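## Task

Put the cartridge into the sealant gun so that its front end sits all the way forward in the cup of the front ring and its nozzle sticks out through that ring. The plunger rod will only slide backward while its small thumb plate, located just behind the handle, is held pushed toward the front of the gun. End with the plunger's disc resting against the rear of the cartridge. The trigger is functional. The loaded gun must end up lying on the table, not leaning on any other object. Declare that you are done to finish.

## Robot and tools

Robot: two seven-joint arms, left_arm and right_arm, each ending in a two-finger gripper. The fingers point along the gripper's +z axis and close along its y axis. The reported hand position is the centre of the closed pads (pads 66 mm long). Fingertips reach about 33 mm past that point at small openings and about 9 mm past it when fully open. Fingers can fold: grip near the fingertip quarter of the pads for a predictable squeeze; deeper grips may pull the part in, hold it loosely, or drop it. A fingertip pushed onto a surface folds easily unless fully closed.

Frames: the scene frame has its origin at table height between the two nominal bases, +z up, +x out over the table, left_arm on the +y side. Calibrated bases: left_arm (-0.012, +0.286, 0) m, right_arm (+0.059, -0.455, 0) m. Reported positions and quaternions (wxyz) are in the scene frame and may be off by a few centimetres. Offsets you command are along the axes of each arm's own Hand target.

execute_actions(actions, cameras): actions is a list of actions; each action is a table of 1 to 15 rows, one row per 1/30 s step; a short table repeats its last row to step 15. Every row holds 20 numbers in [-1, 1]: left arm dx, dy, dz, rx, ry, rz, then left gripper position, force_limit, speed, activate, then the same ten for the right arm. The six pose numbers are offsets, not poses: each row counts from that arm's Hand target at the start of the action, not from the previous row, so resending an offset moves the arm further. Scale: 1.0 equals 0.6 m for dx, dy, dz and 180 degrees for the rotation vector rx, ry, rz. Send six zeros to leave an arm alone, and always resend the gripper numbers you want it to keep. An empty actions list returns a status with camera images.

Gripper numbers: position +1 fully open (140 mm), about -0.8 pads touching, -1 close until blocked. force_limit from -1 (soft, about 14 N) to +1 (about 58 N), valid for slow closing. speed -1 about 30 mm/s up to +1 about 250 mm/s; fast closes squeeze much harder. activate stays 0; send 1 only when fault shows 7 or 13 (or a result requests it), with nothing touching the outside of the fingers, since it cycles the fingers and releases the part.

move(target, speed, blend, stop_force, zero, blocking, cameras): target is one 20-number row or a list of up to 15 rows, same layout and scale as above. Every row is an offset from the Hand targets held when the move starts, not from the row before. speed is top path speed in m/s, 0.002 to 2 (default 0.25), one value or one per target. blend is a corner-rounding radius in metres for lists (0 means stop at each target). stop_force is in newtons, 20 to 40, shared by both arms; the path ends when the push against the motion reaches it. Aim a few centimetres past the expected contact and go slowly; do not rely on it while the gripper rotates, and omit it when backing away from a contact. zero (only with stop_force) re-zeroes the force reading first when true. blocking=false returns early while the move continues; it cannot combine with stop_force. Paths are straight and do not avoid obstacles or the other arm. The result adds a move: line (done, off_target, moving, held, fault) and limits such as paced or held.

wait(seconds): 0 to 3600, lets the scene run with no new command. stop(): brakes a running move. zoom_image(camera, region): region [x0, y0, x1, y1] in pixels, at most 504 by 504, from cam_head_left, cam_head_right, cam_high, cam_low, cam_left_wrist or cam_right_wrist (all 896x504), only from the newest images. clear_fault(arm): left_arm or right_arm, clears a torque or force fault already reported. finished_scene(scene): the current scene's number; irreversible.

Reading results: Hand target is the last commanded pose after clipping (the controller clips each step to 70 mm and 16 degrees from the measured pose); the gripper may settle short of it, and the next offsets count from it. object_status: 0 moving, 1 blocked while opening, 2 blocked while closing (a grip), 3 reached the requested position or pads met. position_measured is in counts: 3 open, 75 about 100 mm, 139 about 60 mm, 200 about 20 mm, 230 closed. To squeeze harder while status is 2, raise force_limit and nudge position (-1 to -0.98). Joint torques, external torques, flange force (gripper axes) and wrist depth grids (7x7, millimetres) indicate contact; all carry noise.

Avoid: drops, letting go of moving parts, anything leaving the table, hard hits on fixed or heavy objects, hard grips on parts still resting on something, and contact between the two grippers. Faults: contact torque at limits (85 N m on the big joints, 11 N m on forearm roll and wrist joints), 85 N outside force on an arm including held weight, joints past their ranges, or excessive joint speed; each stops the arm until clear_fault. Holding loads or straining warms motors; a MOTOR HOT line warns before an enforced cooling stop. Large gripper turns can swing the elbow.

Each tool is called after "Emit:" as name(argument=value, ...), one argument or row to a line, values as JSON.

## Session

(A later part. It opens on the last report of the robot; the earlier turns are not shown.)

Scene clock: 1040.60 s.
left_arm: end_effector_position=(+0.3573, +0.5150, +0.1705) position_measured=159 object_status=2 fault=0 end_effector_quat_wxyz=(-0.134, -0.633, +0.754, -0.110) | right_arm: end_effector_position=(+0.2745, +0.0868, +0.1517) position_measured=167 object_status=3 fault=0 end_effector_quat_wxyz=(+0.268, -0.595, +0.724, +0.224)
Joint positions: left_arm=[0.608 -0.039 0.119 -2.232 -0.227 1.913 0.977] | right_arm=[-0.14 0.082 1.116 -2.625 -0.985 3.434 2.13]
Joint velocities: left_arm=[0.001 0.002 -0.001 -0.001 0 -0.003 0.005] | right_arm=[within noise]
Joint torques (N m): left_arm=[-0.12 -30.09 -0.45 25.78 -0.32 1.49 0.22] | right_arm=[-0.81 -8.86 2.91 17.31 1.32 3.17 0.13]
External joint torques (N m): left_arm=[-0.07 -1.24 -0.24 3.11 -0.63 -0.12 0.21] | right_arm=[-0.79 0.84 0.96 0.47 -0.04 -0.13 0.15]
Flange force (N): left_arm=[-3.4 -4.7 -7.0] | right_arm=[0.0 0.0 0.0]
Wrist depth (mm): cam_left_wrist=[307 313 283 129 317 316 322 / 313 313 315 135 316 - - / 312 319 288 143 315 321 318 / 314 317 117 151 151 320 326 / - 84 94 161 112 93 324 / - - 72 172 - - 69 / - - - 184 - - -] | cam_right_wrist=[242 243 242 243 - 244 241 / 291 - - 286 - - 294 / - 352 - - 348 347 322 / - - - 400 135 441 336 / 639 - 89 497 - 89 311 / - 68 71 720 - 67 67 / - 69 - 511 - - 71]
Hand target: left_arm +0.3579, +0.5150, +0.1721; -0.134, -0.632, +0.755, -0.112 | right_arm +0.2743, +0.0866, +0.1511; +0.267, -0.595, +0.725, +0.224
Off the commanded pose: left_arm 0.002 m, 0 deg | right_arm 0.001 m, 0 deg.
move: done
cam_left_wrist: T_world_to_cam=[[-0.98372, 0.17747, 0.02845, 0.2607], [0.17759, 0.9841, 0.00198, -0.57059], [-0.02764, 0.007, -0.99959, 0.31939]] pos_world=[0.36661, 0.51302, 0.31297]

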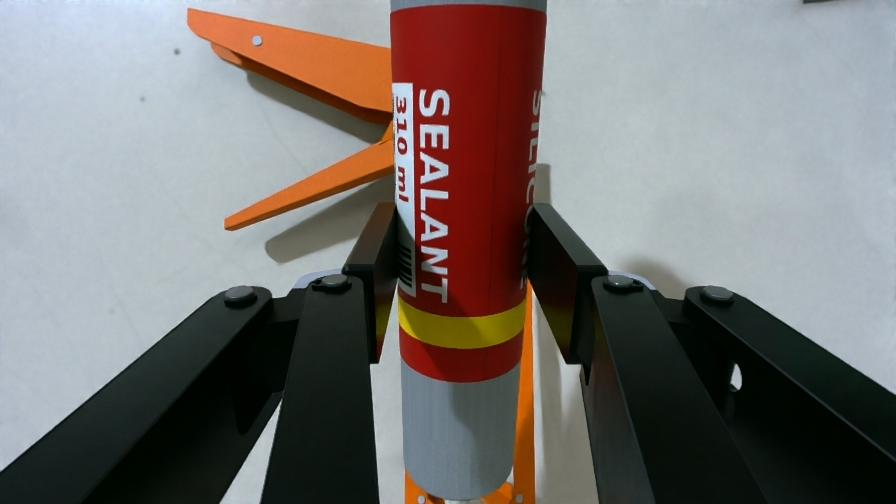

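Emit:
move(
  target=[-0.0387,0.0085,0.0942,0,0,0,-1,-0.1,-1,0,0,0,0,0,0,0,-0.3,1,-1,0],
  speed=0.08,
  cameras=["cam_left_wrist","cam_low","cam_high"],
)

Emit:
zoom_image(
  camera="cam_low",
  region=[480, 140, 640, 240],
)

Emit:
zoom_image(
  camera="cam_high",
  region=[530, 190, 670, 290],
)

Scene clock: 1057.23 s.
left_arm: end_effector_position=(+0.3520, +0.5163, +0.1102) position_measured=159 object_status=2 fault=0 end_effector_quat_wxyz=(-0.137, -0.632, +0.755, -0.110) | right_arm: end_effector_position=(+0.2745, +0.0868, +0.1517) position_measured=167 object_status=3 fault=0 end_effector_quat_wxyz=(+0.268, -0.595, +0.724, +0.224)
Joint positions: left_arm=[0.61 0.048 0.122 -2.296 -0.252 2.05 1.028] | right_arm=[-0.14 0.082 1.116 -2.625 -0.985 3.434 2.13]
Joint velocities: left_arm=[0.001 0 0 0 0 0.003 0.006] | right_arm=[within noise]
Joint torques (N m): left_arm=[0.35 -31.95 -0.04 23.71 -0.26 1.76 0.22] | right_arm=[-0.85 -8.85 2.9 17.32 1.31 3.17 0.15]
External joint torques (N m): left_arm=[0.38 -1.59 -0.2 2.57 -0.6 0.21 0.21] | right_arm=[-0.83 0.9 0.96 0.38 -0.06 -0.14 0.17]
Flange force (N): left_arm=[-2.2 -2.7 -4.8] | right_arm=[0.0 0.0 0.0]
Wrist depth (mm): cam_left_wrist=[253 253 222 129 134 259 265 / 253 254 255 135 259 260 - / 253 254 227 143 258 259 255 / 254 255 254 151 151 259 261 / - 84 94 161 112 93 262 / - - 72 172 - - 69 / - - - 184 - - -] | cam_right_wrist=[243 243 241 - 241 - - / - 286 286 286 281 - 295 / - - 345 - - 345 320 / 453 443 - 125 135 443 337 / 628 - 89 480 - 89 299 / - 68 71 455 - 67 67 / - 68 - 536 - - 71]
Hand target: left_arm +0.3533, +0.5182, +0.1111; -0.134, -0.632, +0.755, -0.112 | right_arm +0.2743, +0.0866, +0.1511; +0.267, -0.595, +0.725, +0.224
Off the commanded pose: left_arm 0.002 m, 0 deg | right_arm 0.001 m, 0 deg.
move: done
cam_left_wrist: T_world_to_cam=[[-0.9831, 0.18043, 0.03113, 0.2549], [0.1804, 0.98359, -0.00395, -0.57093], [-0.03133, 0.00173, -0.99951, 0.26296]] pos_world=[0.36182, 0.51511, 0.25265]
Images, in order (width x height): cam_high 896x504, cam_low 896x504, cam_left_wrist 896x504.

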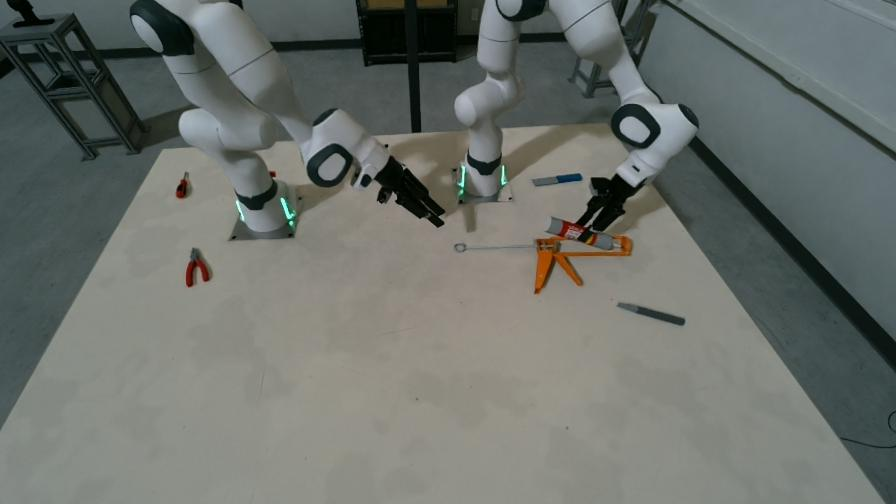

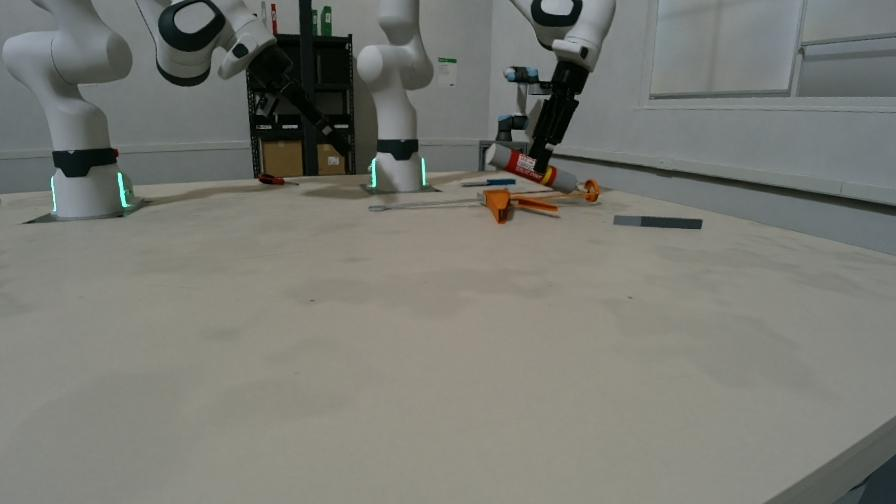

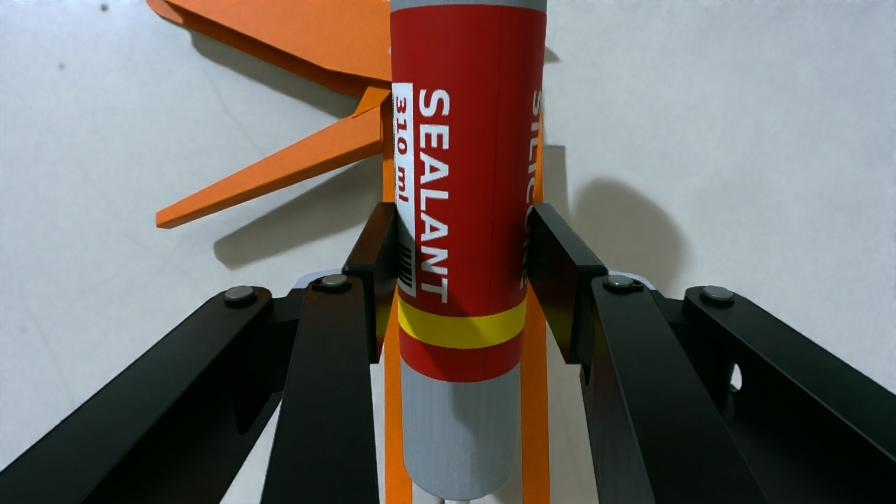

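Scaled by 3.150 from the camera's image (finer frame: 1280x720).

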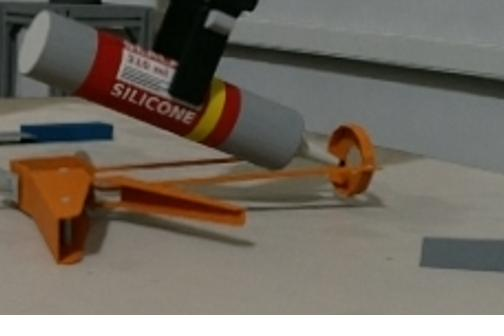

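Scaled by 3.600 from the camera's image (finer frame: 1280x720).

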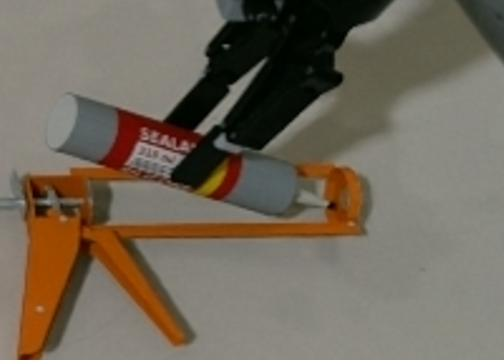

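Emit:
move(
  target=[
    [-0.058,0.004,0,0,0,0,-1,-0.1,-1,0,0,0,0,0,0,0,-0.3,1,-1,0],
    [-0.0887,0.0055,0.0355,0,-0.067,0,-1,-0.1,-1,0,0,0,0,0,0,0,-0.3,1,-1,0],
  ],
  speed=0.04,
  cameras=["cam_left_wrist","cam_low","cam_high"],
)

Emit:
zoom_image(
  camera="cam_low",
  region=[480, 140, 640, 240],
)

Emit:
zoom_image(
  camera="cam_high",
  region=[530, 190, 670, 290],
)

Scene clock: 1070.47 s.
left_arm: end_effector_position=(+0.3557, +0.5605, +0.0722) position_measured=159 object_status=2 fault=0 end_effector_quat_wxyz=(-0.057, -0.640, +0.765, -0.047) | right_arm: end_effector_position=(+0.2745, +0.0868, +0.1517) position_measured=167 object_status=3 fault=0 end_effector_quat_wxyz=(+0.268, -0.595, +0.724, +0.224)
Joint positions: left_arm=[0.582 0.06 0.136 -2.399 -0.142 2.34 0.971] | right_arm=[-0.14 0.082 1.116 -2.625 -0.985 3.434 2.13]
Joint velocities: left_arm=[0 -0.002 -0.001 -0.001 -0.001 0.004 -0.006] | right_arm=[within noise]
Joint torques (N m): left_arm=[-0.8 -30.69 -0.36 21.62 0.94 2.78 -0.16] | right_arm=[-0.81 -8.83 2.91 17.32 1.3 3.19 0.13]
External joint torques (N m): left_arm=[-0.8 -0.85 -0.65 1.23 0.47 0.62 -0.17] | right_arm=[-0.75 0.96 1 0.39 -0.06 -0.11 0.15]
Flange force (N): left_arm=[0.4 -2.1 -1.2] | right_arm=[0.0 0.0 0.0]
Wrist depth (mm): cam_left_wrist=[198 181 200 126 199 201 202 / - 205 205 133 205 207 208 / 214 214 213 141 189 215 216 / 218 219 218 151 151 222 222 / 227 85 94 163 112 93 228 / - - 72 176 - - 69 / - - - 190 - - -] | cam_right_wrist=[- - 242 - - 244 241 / - 301 - - 286 - 293 / - 332 361 - 322 - 322 / - 469 399 417 135 440 339 / - 89 89 498 - 89 309 / - 68 71 567 - 67 67 / - 69 - 575 - - 71]
Hand target: left_arm +0.3576, +0.5608, +0.0728; -0.054, -0.640, +0.765, -0.045 | right_arm +0.2743, +0.0866, +0.1511; +0.267, -0.595, +0.725, +0.224
Off the commanded pose: left_arm 0.002 m, 0 deg | right_arm 0.001 m, 0 deg.
move: done
cam_left_wrist: T_world_to_cam=[[-0.98416, 0.17541, 0.02581, 0.25533], [0.17699, 0.9634, 0.20135, -0.61742], [0.01045, 0.20273, -0.97918, 0.096]] pos_world=[0.35956, 0.53058, 0.21173]
Images, in order (width x height): cam_high 896x504, cam_low 896x504, cam_left_wrist 896x504.

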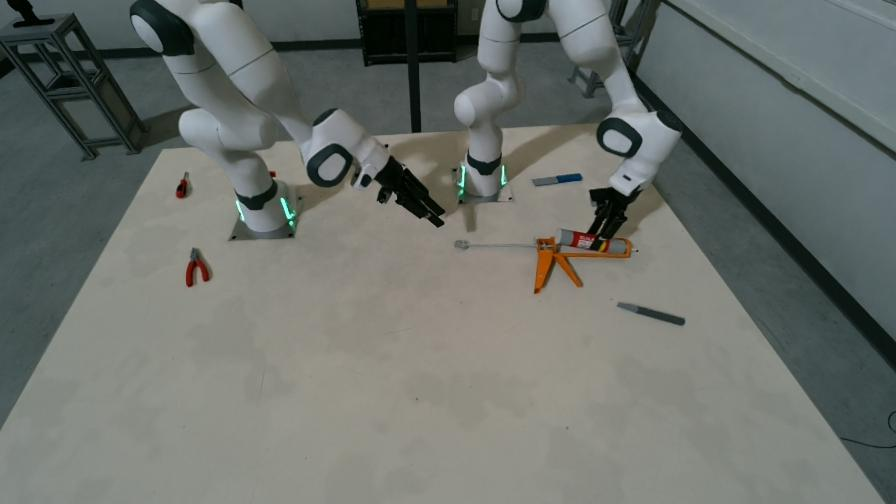

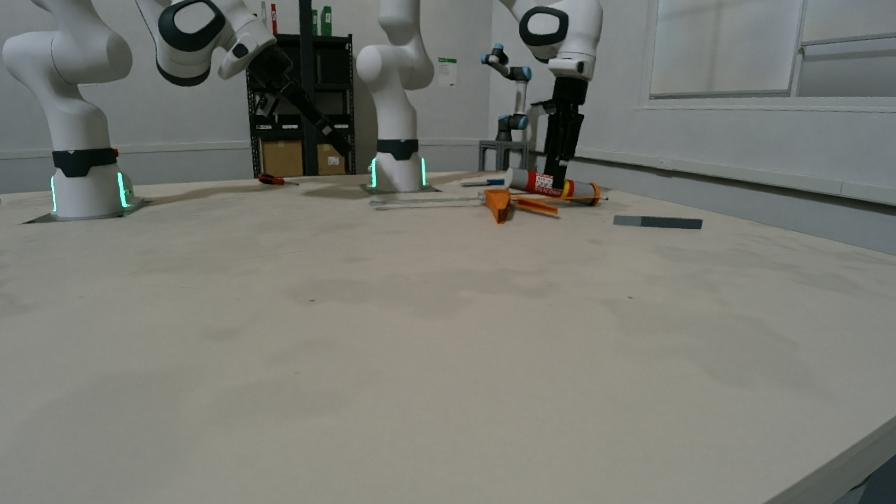

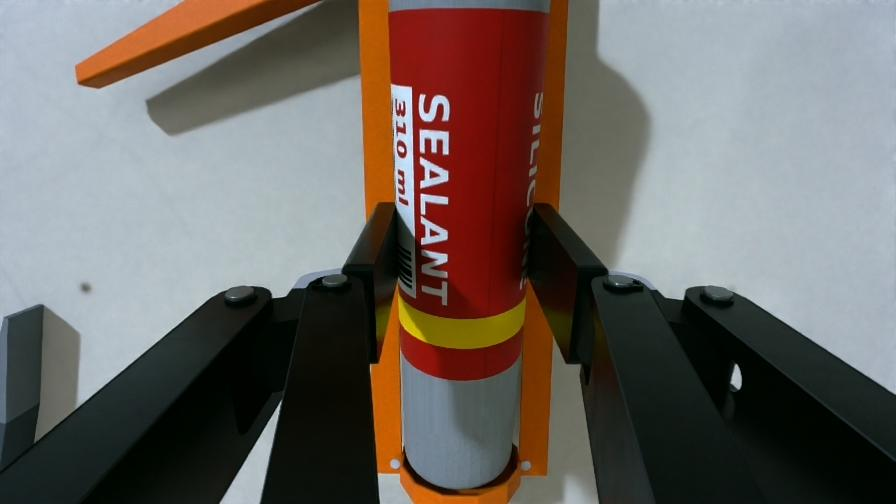

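Scaled by 3.150 from the camera's image (finer frame: 1280x720).

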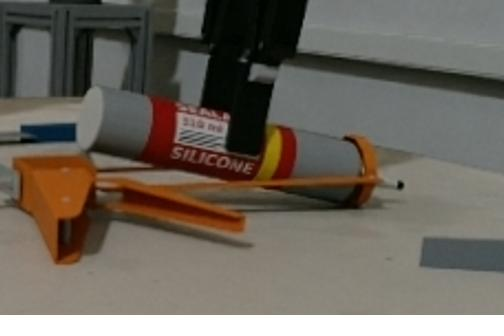

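Scaled by 3.600 from the camera's image (finer frame: 1280x720).

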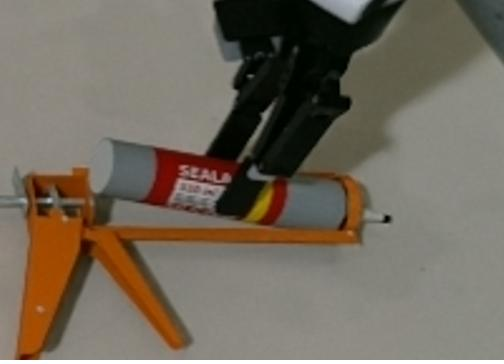

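Emit:
move(
  target=[
    [-0.0135,0,0.0,0,0,0,-1,-0.1,-1,0,0,0,0,0,0,0,-0.3,1,-1,0],
    [-0.0165,0,0.012,0,-0.02,0,-1,-0.1,-1,0,0,0,0,0,0,0,-0.3,1,-1,0],
  ],
  speed=0.03,
  cameras=["cam_left_wrist","cam_low","cam_high"],
)

Emit:
zoom_image(
  camera="cam_low",
  region=[480, 140, 640, 240],
)

Emit:
zoom_image(
  camera="cam_high",
  region=[530, 190, 670, 290],
)

Scene clock: 1082.77 s.
left_arm: end_effector_position=(+0.3553, +0.5664, +0.0608) position_measured=159 object_status=2 fault=0 end_effector_quat_wxyz=(-0.037, -0.641, +0.767, -0.026) | right_arm: end_effector_position=(+0.2745, +0.0868, +0.1517) position_measured=167 object_status=3 fault=0 end_effector_quat_wxyz=(+0.268, -0.595, +0.724, +0.224)
Joint positions: left_arm=[0.568 0.063 0.138 -2.438 -0.095 2.426 0.93] | right_arm=[-0.14 0.082 1.116 -2.625 -0.985 3.434 2.13]
Joint velocities: left_arm=[-0.002 0 -0.001 0.001 0 0.003 -0.005] | right_arm=[within noise]
Joint torques (N m): left_arm=[0.04 -32.56 0.15 22.93 1.08 3.19 -0.12] | right_arm=[-0.86 -8.83 2.95 17.27 1.31 3.18 0.13]
External joint torques (N m): left_arm=[0.08 -3 -0.12 2.99 0.61 0.89 -0.12] | right_arm=[-0.89 0.89 0.96 0.42 -0.04 -0.12 0.15]
Flange force (N): left_arm=[-0.4 -1.1 -6.2] | right_arm=[0.0 0.0 0.0]
Wrist depth (mm): cam_left_wrist=[- 184 185 131 164 188 188 / - 192 192 137 192 194 195 / 200 200 199 143 199 203 203 / - 208 206 152 158 211 212 / 216 85 94 161 113 94 220 / - - 72 171 - - 69 / - - - 180 - - -] | cam_right_wrist=[244 - - - - 243 - / 304 - - - - - 296 / 332 - 386 - - - 325 / - - 424 125 135 421 327 / - - 89 494 - 89 297 / - 68 71 588 - 67 67 / - 69 - 583 - - 71]
Hand target: left_arm +0.3591, +0.5695, +0.0643; -0.030, -0.642, +0.766, -0.025 | right_arm +0.2743, +0.0866, +0.1511; +0.267, -0.595, +0.725, +0.224
Off the commanded pose: left_arm 0.006 m, 1 deg | right_arm 0.001 m, 0 deg.
move: off_target (left_arm)
cam_left_wrist: T_world_to_cam=[[-0.9839, 0.17589, 0.03164, 0.25345], [0.17807, 0.95, 0.25651, -0.6169], [0.01506, 0.25801, -0.96603, 0.04994]] pos_world=[0.35847, 0.52859, 0.19847]
Images, in order (width x height): cam_high 896x504, cam_low 896x504, cam_left_wrist 896x504.

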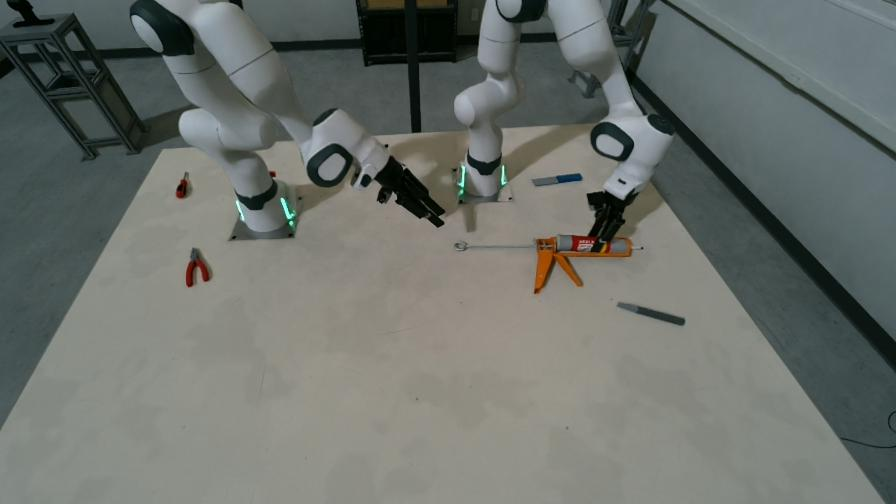

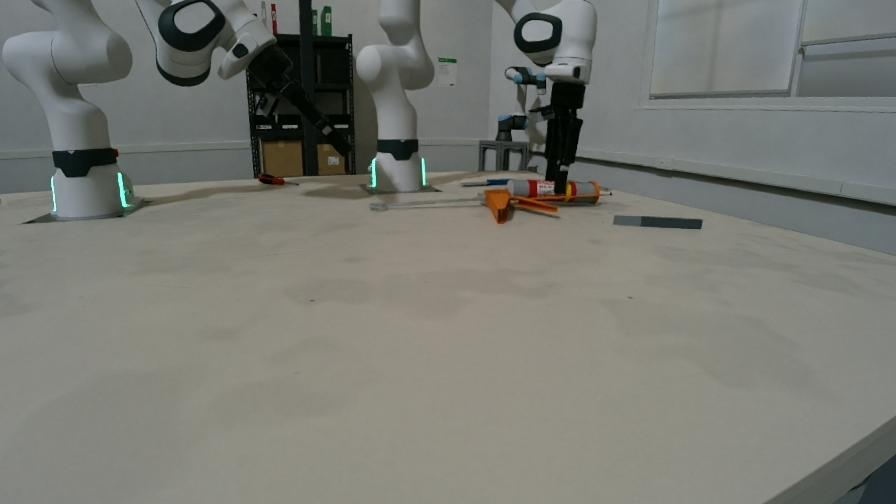

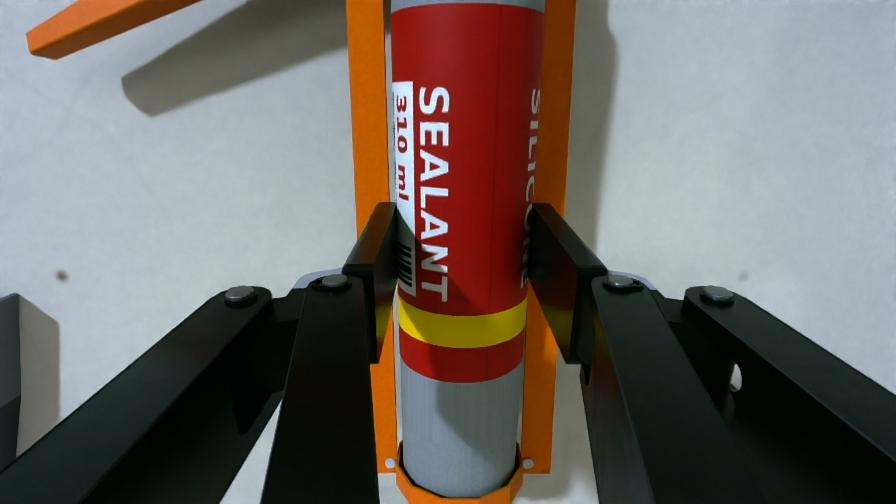

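Scaled by 3.150 from the camera's image (finer frame: 1280x720).

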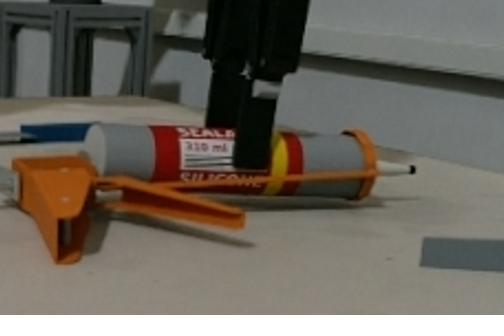

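Scaled by 3.600 from the camera's image (finer frame: 1280x720).

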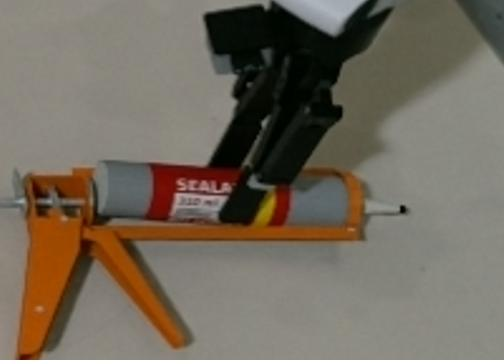

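Emit:
move(
  target=[
    [0,0,0,0,0,0,-0.05,-1,-1,0,0,0,0,0,0,0,-0.3,1,-1,0],
    [0.01,0,-0.15,0,0,0,-0.05,-1,-1,0,0,0,0,0,0,0,-0.3,1,-1,0],
  ],
  speed=[0.04,0.1],
  cameras=["cam_left_wrist","cam_low","cam_right_wrist"],
)

Emit:
zoom_image(
  camera="cam_low",
  region=[480, 140, 640, 240],
)

Scene clock: 1094.70 s.
left_arm: end_effector_position=(+0.3608, +0.5698, +0.1538) position_measured=135 object_status=3 fault=0 end_effector_quat_wxyz=(-0.028, -0.640, +0.768, -0.026) | right_arm: end_effector_position=(+0.2745, +0.0868, +0.1517) position_measured=167 object_status=3 fault=0 end_effector_quat_wxyz=(+0.268, -0.595, +0.724, +0.224)
Joint positions: left_arm=[0.569 -0.105 0.138 -2.361 -0.048 2.2 0.888] | right_arm=[-0.14 0.082 1.116 -2.625 -0.985 3.434 2.13]
Joint velocities: left_arm=[0.002 0 0 0 -0.001 -0.004 -0.005] | right_arm=[within noise]
Joint torques (N m): left_arm=[0.23 -27.11 -0.92 24.29 1.1 2.32 -0.14] | right_arm=[-0.86 -8.85 2.93 17.32 1.31 3.19 0.13]
External joint torques (N m): left_arm=[0.21 -0.52 -0.42 1.44 0.54 -0.04 -0.14] | right_arm=[-0.86 0.87 0.96 0.44 -0.05 -0.12 0.15]
Flange force (N): left_arm=[-1.8 -2.1 -3.0] | right_arm=[0.0 0.0 0.0]
Wrist depth (mm): cam_left_wrist=[270 268 269 232 - 266 267 / 280 - - 240 284 277 - / 294 298 301 251 295 301 - / 307 307 140 264 135 310 - / - 90 108 277 135 91 81 / - 73 72 - 338 - 72 / - - 356 359 - - 72] | cam_right_wrist=[243 - - - - 243 245 / - - - - 288 - 302 / 354 - - 316 - 352 322 / 491 - - 398 135 418 337 / 620 - 89 500 - 89 297 / - 68 71 - - 67 67 / - 68 - 2190 - - 71]
Hand target: left_arm +0.3593, +0.5705, +0.1544; -0.030, -0.642, +0.766, -0.025 | right_arm +0.2743, +0.0866, +0.1511; +0.267, -0.595, +0.725, +0.224
Off the commanded pose: left_arm 0.002 m, 0 deg | right_arm 0.001 m, 0 deg.
move: done
cam_left_wrist: T_world_to_cam=[[-0.98384, 0.17786, 0.02079, 0.25583], [0.17684, 0.94677, 0.269, -0.64459], [0.02816, 0.26833, -0.96292, 0.1278]] pos_world=[0.36208, 0.53048, 0.29113]
cam_right_wrist: T_world_to_cam=[[-0.97972, 0.20037, -0.00298, 0.26113], [0.09248, 0.46529, 0.88031, -0.19842], [0.17778, 0.86218, -0.47438, 0.09162]] pos_world=[0.25789, -0.03899, 0.21892]
Images, in order (width x height): cam_low 896x504, cam_left_wrist 896x504, cam_right_wrist 896x504.

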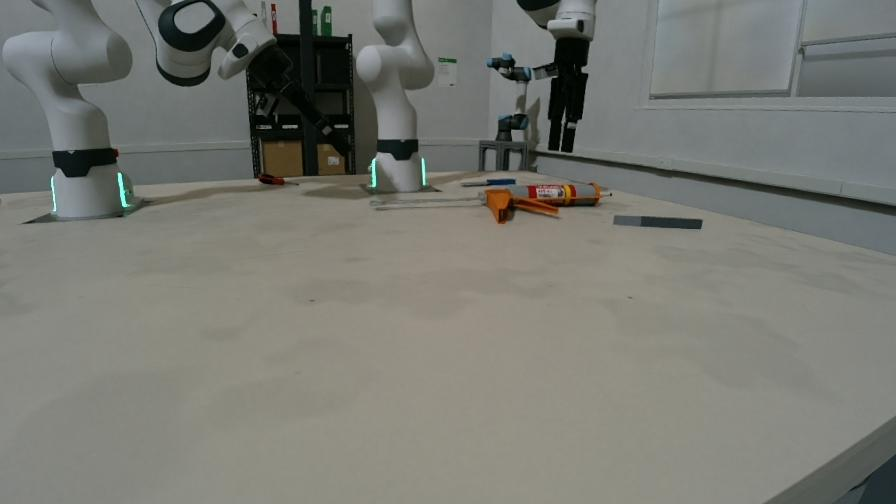

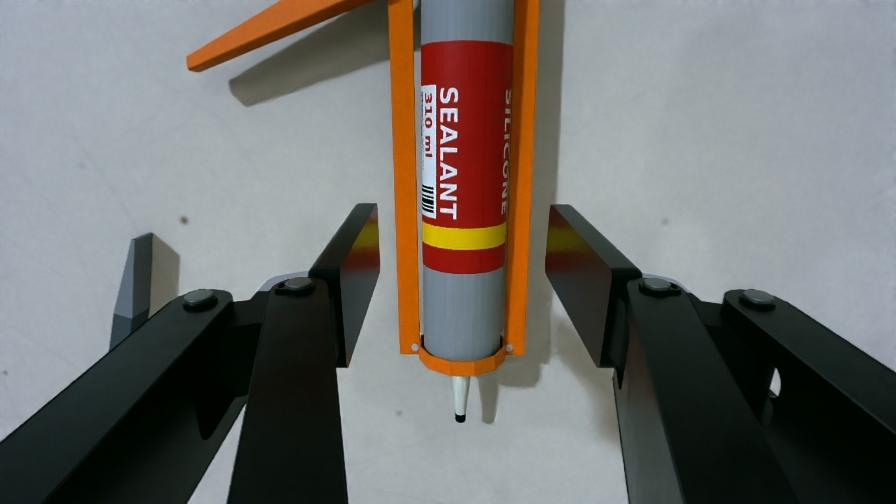

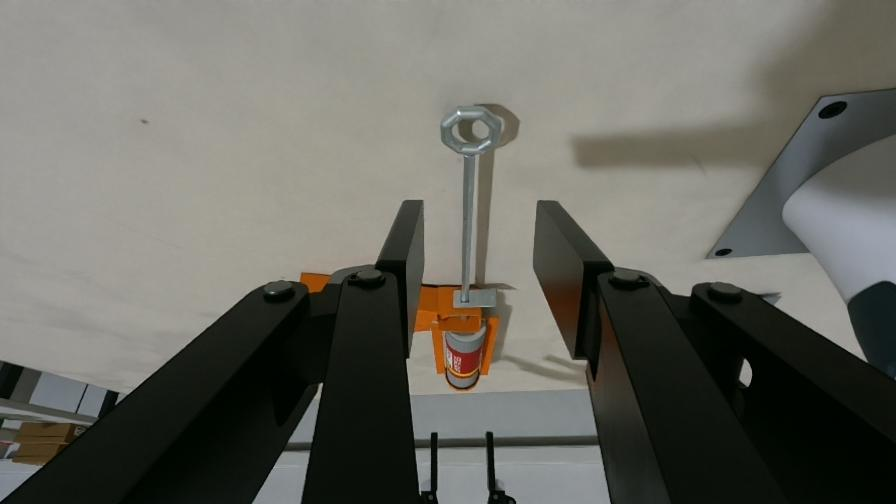

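Scaled by 3.150 from the camera's image (finer frame: 1280x720).

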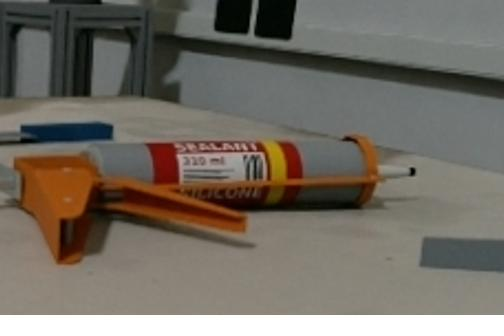

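Emit:
move(
  target=[
    [-0.212,-0.009,-0.014,0,-0.0217,0,-0.44,0,0,0,-0.0243,0.0025,0.271,0,0,0,-0.3,1,-1,0],
    [-0.224,-0.009,0.1657,0,-0.0217,0,-0.44,0,0,0,-0.0243,0.0025,0.271,0,0,0,-1,1,-1,0],
  ],
  speed=0.12,
  cameras=["cam_left_wrist","cam_right_wrist","cam_low"],
)

Scene clock: 1129.03 s.
left_arm: end_effector_position=(+0.3856, +0.6935, +0.0453) position_measured=185 object_status=3 fault=0 end_effector_quat_wxyz=(-0.005, -0.643, +0.766, -0.002) | right_arm: end_effector_position=(+0.2956, +0.2044, +0.0420) position_measured=223 object_status=0 fault=0 end_effector_quat_wxyz=(+0.270, -0.595, +0.722, +0.225)
Joint positions: left_arm=[0.65 0.321 0.181 -2.134 -0.093 2.437 1.038] | right_arm=[1.219 0.548 -0.103 -2.247 -0.625 3.57 1.954]
Joint torques (N m): left_arm=[0.04 -38.85 1.18 22.04 0.09 2.77 0.31] | right_arm=[-0.44 -37.57 0.43 14.93 1.25 3.04 0.23]
External joint torques (N m): left_arm=[-0.02 -0.34 -0.99 1.26 -0.4 0.3 0.31] | right_arm=[-0.44 2.74 0.63 -0.54 0.22 -0.39 0.25]
Flange force (N): left_arm=[-3.4 -2.1 0.3] | right_arm=[-0.5 -3.1 6.7]
Wrist depth (mm): cam_left_wrist=[167 167 167 126 140 168 168 / 175 175 175 132 146 176 177 / 184 185 185 137 183 185 186 / 194 195 193 165 192 197 199 / 206 202 90 205 85 91 206 / - - - 218 - 72 69 / - - - 238 - - -] | cam_right_wrist=[116 115 112 111 112 112 - / 137 132 132 123 127 131 132 / 154 162 161 148 160 160 153 / - - - 139 184 204 - / - - 82 84 89 244 - / - - 71 - 67 68 - / - - - - - - -]
Hand target: left_arm +0.3868, +0.6938, +0.0449; -0.003, -0.642, +0.767, -0.003 | right_arm +0.2947, +0.2021, +0.0376; +0.267, -0.595, +0.725, +0.224
Off the commanded pose: left_arm 0.001 m, 0 deg | right_arm 0.005 m, 0 deg.
move: off_target (right_arm); target 2's new numbers were sent with right_arm's hand 0.004 m and 0 deg from that target
cam_left_wrist: T_world_to_cam=[[-0.98516, 0.16948, 0.0273, 0.26658], [0.16884, 0.92787, 0.3325, -0.72354], [0.03102, 0.33217, -0.94271, -0.05695]] pos_world=[0.38655, 0.64509, 0.17961]
cam_right_wrist: T_world_to_cam=[[-0.97986, 0.19966, -0.00313, 0.25798], [0.09099, 0.46042, 0.88303, -0.15717], [0.17774, 0.86496, -0.46931, -0.06642]] pos_world=[0.27889, 0.0783, 0.10842]
Images, in order (width x height): cam_low 896x504, cam_left_wrist 896x504, cam_right_wrist 896x504.

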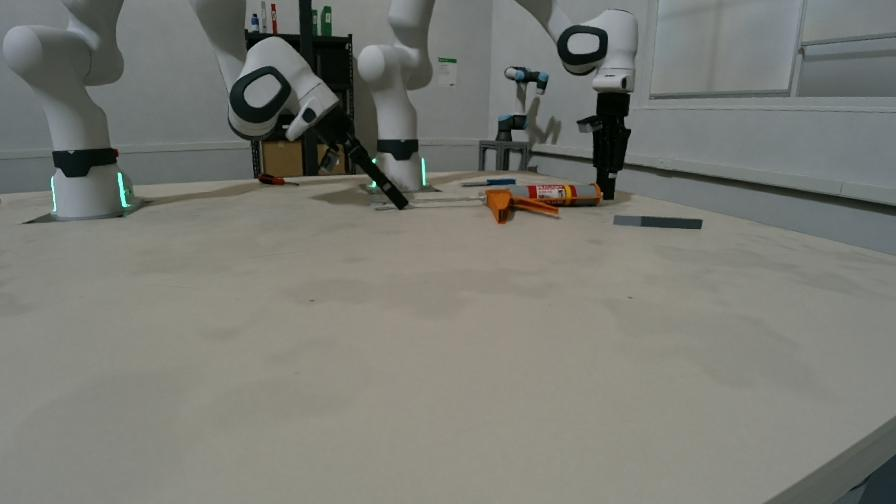

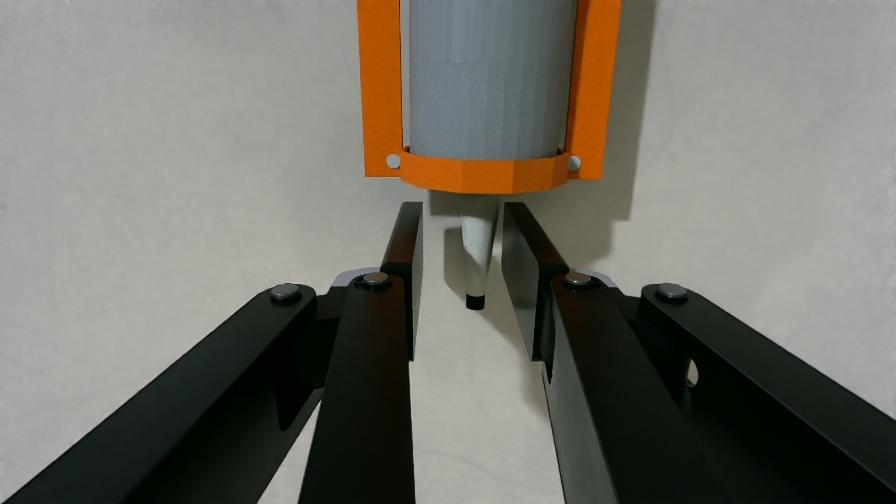

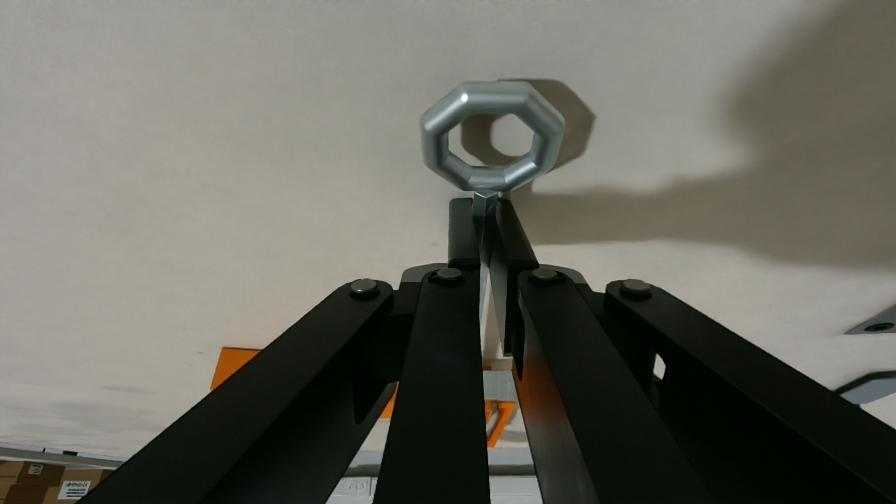

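Emit:
move(
  target=[0,0,0,0,0,0,-0.44,0,0,0,-0.0447,0,0.0375,0,0,0,-1,1,-1,0],
  speed=0.03,
  stop_force=35,
  cameras=["cam_left_wrist","cam_right_wrist","cam_high"],
)

Emit:
zoom_image(
  camera="cam_high",
  region=[500, 200, 680, 310],
)

Scene clock: 1139.90 s.
left_arm: end_effector_position=(+0.3885, +0.7091, +0.0514) position_measured=185 object_status=3 fault=0 end_effector_quat_wxyz=(+0.012, -0.646, +0.763, +0.001) | right_arm: end_effector_position=(+0.3026, +0.2304, +0.0418) position_measured=223 object_status=2 fault=0 end_effector_quat_wxyz=(+0.270, -0.596, +0.723, +0.224)
Joint positions: left_arm=[0.66 0.321 0.184 -2.124 -0.093 2.463 1.043] | right_arm=[1.165 0.59 -0.033 -2.151 -0.638 3.503 1.959]
Joint torques (N m): left_arm=[-4.42 -38.34 -3.57 16.73 -0.35 -1.51 -0.03] | right_arm=[1.07 -35.66 3.78 22.81 2.42 2.86 0.32]
External joint torques (N m): left_arm=[-4.54 0.15 -5.82 -4.09 -0.85 -4.04 -0.03] | right_arm=[1.04 6.6 2.8 6.44 1.36 -0.56 0.34]
Flange force (N): left_arm=[12.4 -1.6 -6.2] | right_arm=[-17.3 -9.3 39.5]
Wrist depth (mm): cam_left_wrist=[173 172 170 127 139 170 170 / 182 179 180 134 149 180 180 / 192 - 192 138 155 191 189 / 205 205 - 167 138 201 202 / - 213 90 213 85 89 215 / - - - 231 - 72 72 / - - - 250 - - -] | cam_right_wrist=[- 112 112 112 115 - 115 / - 128 127 121 127 - 132 / - 160 154 147 147 160 157 / 208 - - 126 192 202 - / - - 82 83 89 84 272 / 451 - 71 - 67 69 - / - - - - - - -]
Hand target: left_arm +0.3868, +0.6938, +0.0449; -0.003, -0.642, +0.767, -0.003 | right_arm +0.3009, +0.2335, +0.0382; +0.268, -0.594, +0.725, +0.224 (not the last commanded pose)
Off the commanded pose: left_arm 0.017 m, 2 deg | right_arm 0.007 m, 0 deg.
move: contact (right_arm)
cam_left_wrist: T_world_to_cam=[[-0.98688, 0.16113, 0.00993, 0.27413], [0.1538, 0.91973, 0.36118, -0.73044], [0.04906, 0.35797, -0.93244, -0.0823]] pos_world=[0.38691, 0.65709, 0.18436]
cam_right_wrist: T_world_to_cam=[[-0.97981, 0.19987, -0.00533, 0.25971], [0.08979, 0.46369, 0.88144, -0.16995], [0.17864, 0.86316, -0.47227, -0.08992]] pos_world=[0.28579, 0.10451, 0.10872]
Images, in order (width x height): cam_high 896x504, cam_left_wrist 896x504, cam_right_wrist 896x504.

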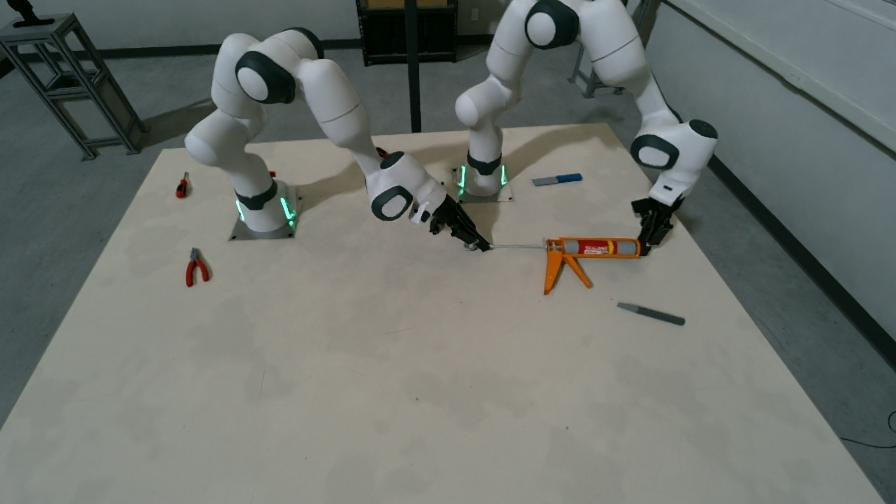

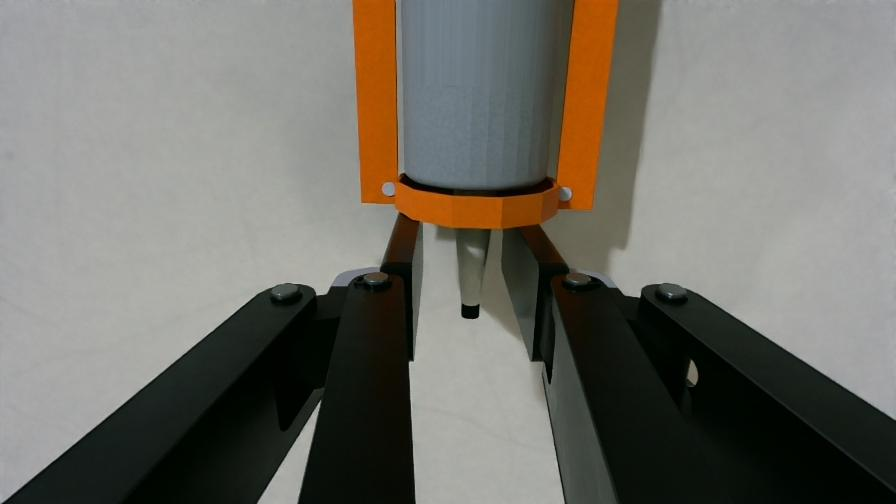

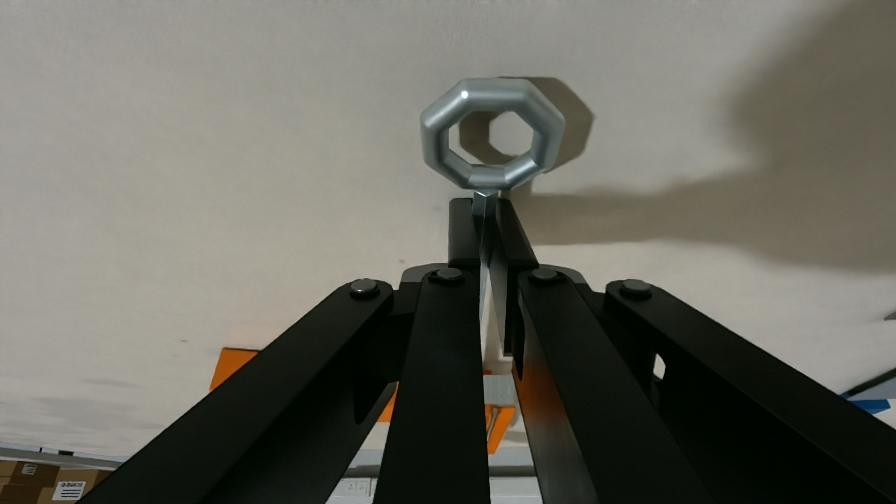

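Scaled by 2.800 from the camera's image (finer frame: 1280x720).

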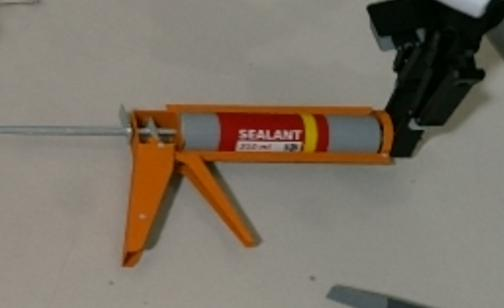

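Emit:
move(
  target=[
    [-0.01,0,0,0,0,0,-0.44,0,0,0,0.012,0,-0.01,0,0,0,-1,1,-1,0],
    [-0.035,0,0,0,0,0,-0.44,0,0,0,0.012,0,-0.01,0,0,0,-1,1,-1,0],
    [-0.035,0,-0.3,0,0,0,-0.44,0,0,0,0.012,0,-0.01,0,0,0,-1,1,-1,0],
    [0.25,0,-0.3,0,0,0,1,0,0,0,0.012,0,-0.01,0,0,0,-1,1,-1,0],
  ],
  speed=[0.05,0.08,0.2,0.2],
  cameras=["cam_left_wrist"],
)

Emit:
zoom_image(
  camera="cam_left_wrist",
  region=[300, 0, 600, 170],
)

Emit:
zoom_image(
  camera="cam_left_wrist",
  region=[370, 250, 570, 400],
)

Scene clock: 1158.00 s.
left_arm: end_effector_position=(+0.3603, +0.5471, +0.2258) position_measured=3 object_status=0 fault=0 end_effector_quat_wxyz=(-0.006, -0.641, +0.768, -0.004) | right_arm: end_effector_position=(+0.3008, +0.2268, +0.0419) position_measured=223 object_status=2 fault=0 end_effector_quat_wxyz=(+0.271, -0.595, +0.722, +0.225)
Joint positions: left_arm=[0.591 -0.272 0.052 -2.349 0.007 2.067 0.788] | right_arm=[1.18 0.584 -0.049 -2.167 -0.633 3.519 1.959]
Joint torques (N m): left_arm=[-0.15 -23.33 -0.97 25.26 0.74 2.78 -0.07] | right_arm=[0.31 -39.32 1.11 14.32 0.93 3.11 0.05]
External joint torques (N m): left_arm=[-0.11 -1.01 -0.29 1.02 0.09 0.3 -0.07] | right_arm=[0.35 2.8 0.49 -1.98 -0.14 -0.34 0.07]
Flange force (N): left_arm=[0.4 -0.3 -1.9] | right_arm=[3.9 0.7 2.7]
Wrist depth (mm): cam_left_wrist=[337 334 333 303 327 331 337 / - 340 345 310 350 352 - / - - 365 327 364 374 - / 398 124 388 347 - 138 384 / - 107 - 360 - 128 92 / - 108 446 - 453 444 97 / - - 458 471 - 473 -] | cam_right_wrist=[- 112 115 115 112 112 112 / - 128 132 123 127 136 132 / 161 160 154 136 160 159 160 / 205 205 205 121 194 204 202 / - - 82 83 89 89 281 / - - 71 - 67 68 - / - - - - - - -]
Hand target: left_arm +0.3607, +0.5478, +0.2263; -0.003, -0.642, +0.767, -0.003 | right_arm +0.2991, +0.2243, +0.0380; +0.268, -0.594, +0.725, +0.224
Off the commanded pose: left_arm 0.001 m, 0 deg | right_arm 0.005 m, 0 deg.
move: off_target (right_arm)
cam_left_wrist: T_world_to_cam=[[-0.98424, 0.17491, 0.02604, 0.2585], [0.17362, 0.92791, 0.32991, -0.64468], [0.03354, 0.32923, -0.94365, 0.16345]] pos_world=[0.36087, 0.49918, 0.3602]

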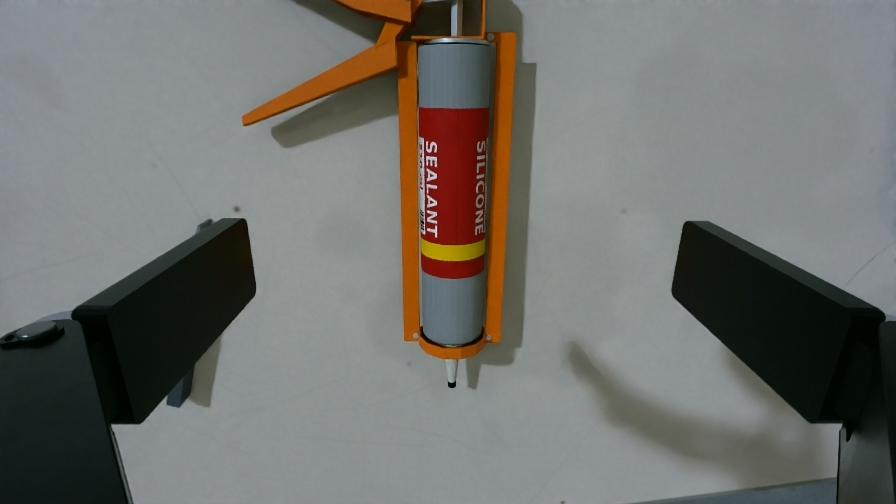

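Scaled by 1.680 from the camera's image (finer frame: 1280x720).

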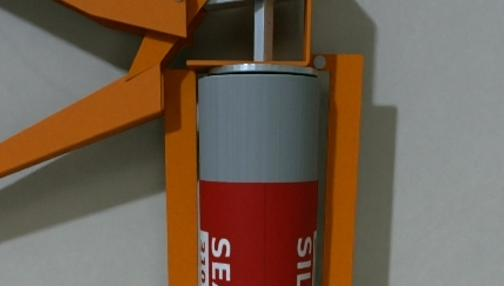

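Scaled by 2.520 from the camera's image (finer frame: 1280x720).

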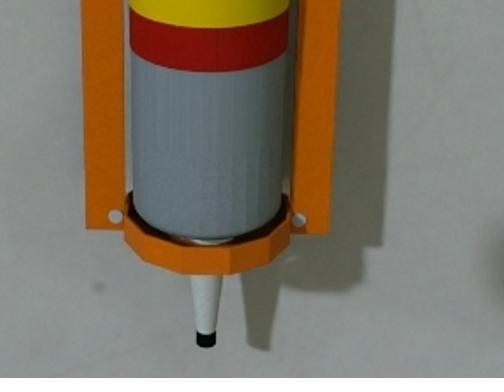

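Emit:
move(
  target=[
    [0.185,-0.151,-0.075,0,0,-0.493,1,0,0,0,0,0,0,0,0,0,-0.3,1,-1,0],
    [0.185,-0.151,-0.075,0,0,-0.493,1,0,0,0,0,0,-0.25,0,0,0,-0.3,1,-1,0],
  ],
  speed=0.25,
  cameras=["cam_left_wrist"],
)

Scene clock: 1192.60 s.
left_arm: end_effector_position=(+0.4306, +0.4240, +0.2715) position_measured=3 object_status=3 fault=0 end_effector_quat_wxyz=(+0.004, +0.995, -0.101, +0.000) | right_arm: end_effector_position=(+0.2808, +0.1284, +0.1526) position_measured=167 object_status=3 fault=0 end_effector_quat_wxyz=(+0.280, -0.592, +0.722, +0.223)
Joint positions: left_arm=[0.991 -0.348 -0.589 -2.239 -0.211 1.935 -0.891] | right_arm=[0.917 0.121 0.112 -2.513 -0.945 3.449 2.173]
Joint velocities: left_arm=[within noise] | right_arm=[0 0.001 0 0 0 0.001 0.005]
Joint torques (N m): left_arm=[-0.12 -16.48 5.32 26.17 0.67 2.6 -0.08] | right_arm=[-1.08 -28.24 1.5 18.15 1.08 3.05 0.19]
External joint torques (N m): left_arm=[-0.19 -0.37 -0.27 1.76 -0.08 -0.06 -0.08] | right_arm=[-1.21 0.7 0.63 0.64 -0.4 -0.2 0.21]
Flange force (N): left_arm=[3.9 -1.2 -3.8] | right_arm=[0.0 0.0 0.0]
Wrist depth (mm): cam_left_wrist=[370 370 372 372 361 376 - / 386 - 388 386 - - - / 414 422 - 386 - - - / 423 135 391 397 - 138 109 / - 107 452 475 - 129 92 / - 101 505 498 - - 97 / - - - - - 512 -] | cam_right_wrist=[- - - - - - - / 291 - - - 278 277 288 / 341 362 348 - - 338 321 / - - 425 138 135 - 383 / - - 89 477 - 89 555 / - 68 71 826 - 67 67 / - 68 - 2289 - - 71]
Hand target: left_arm +0.4305, +0.4231, +0.2724; +0.005, +0.995, -0.099, +0.000 | right_arm +0.2808, +0.1280, +0.1515; +0.268, -0.594, +0.725, +0.224
Off the commanded pose: left_arm 0.001 m, 0 deg | right_arm 0.001 m, 2 deg.
move: done
cam_left_wrist: T_world_to_cam=[[-0.19703, -0.97988, 0.03201, 0.49703], [-0.91905, 0.19597, 0.34196, 0.21993], [-0.34135, 0.03795, -0.93917, 0.52852]] pos_world=[0.48046, 0.42387, 0.40525]

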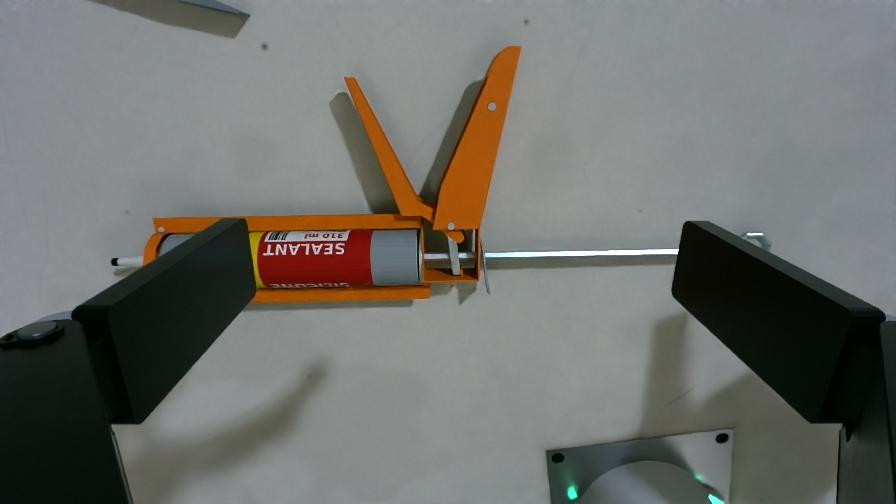

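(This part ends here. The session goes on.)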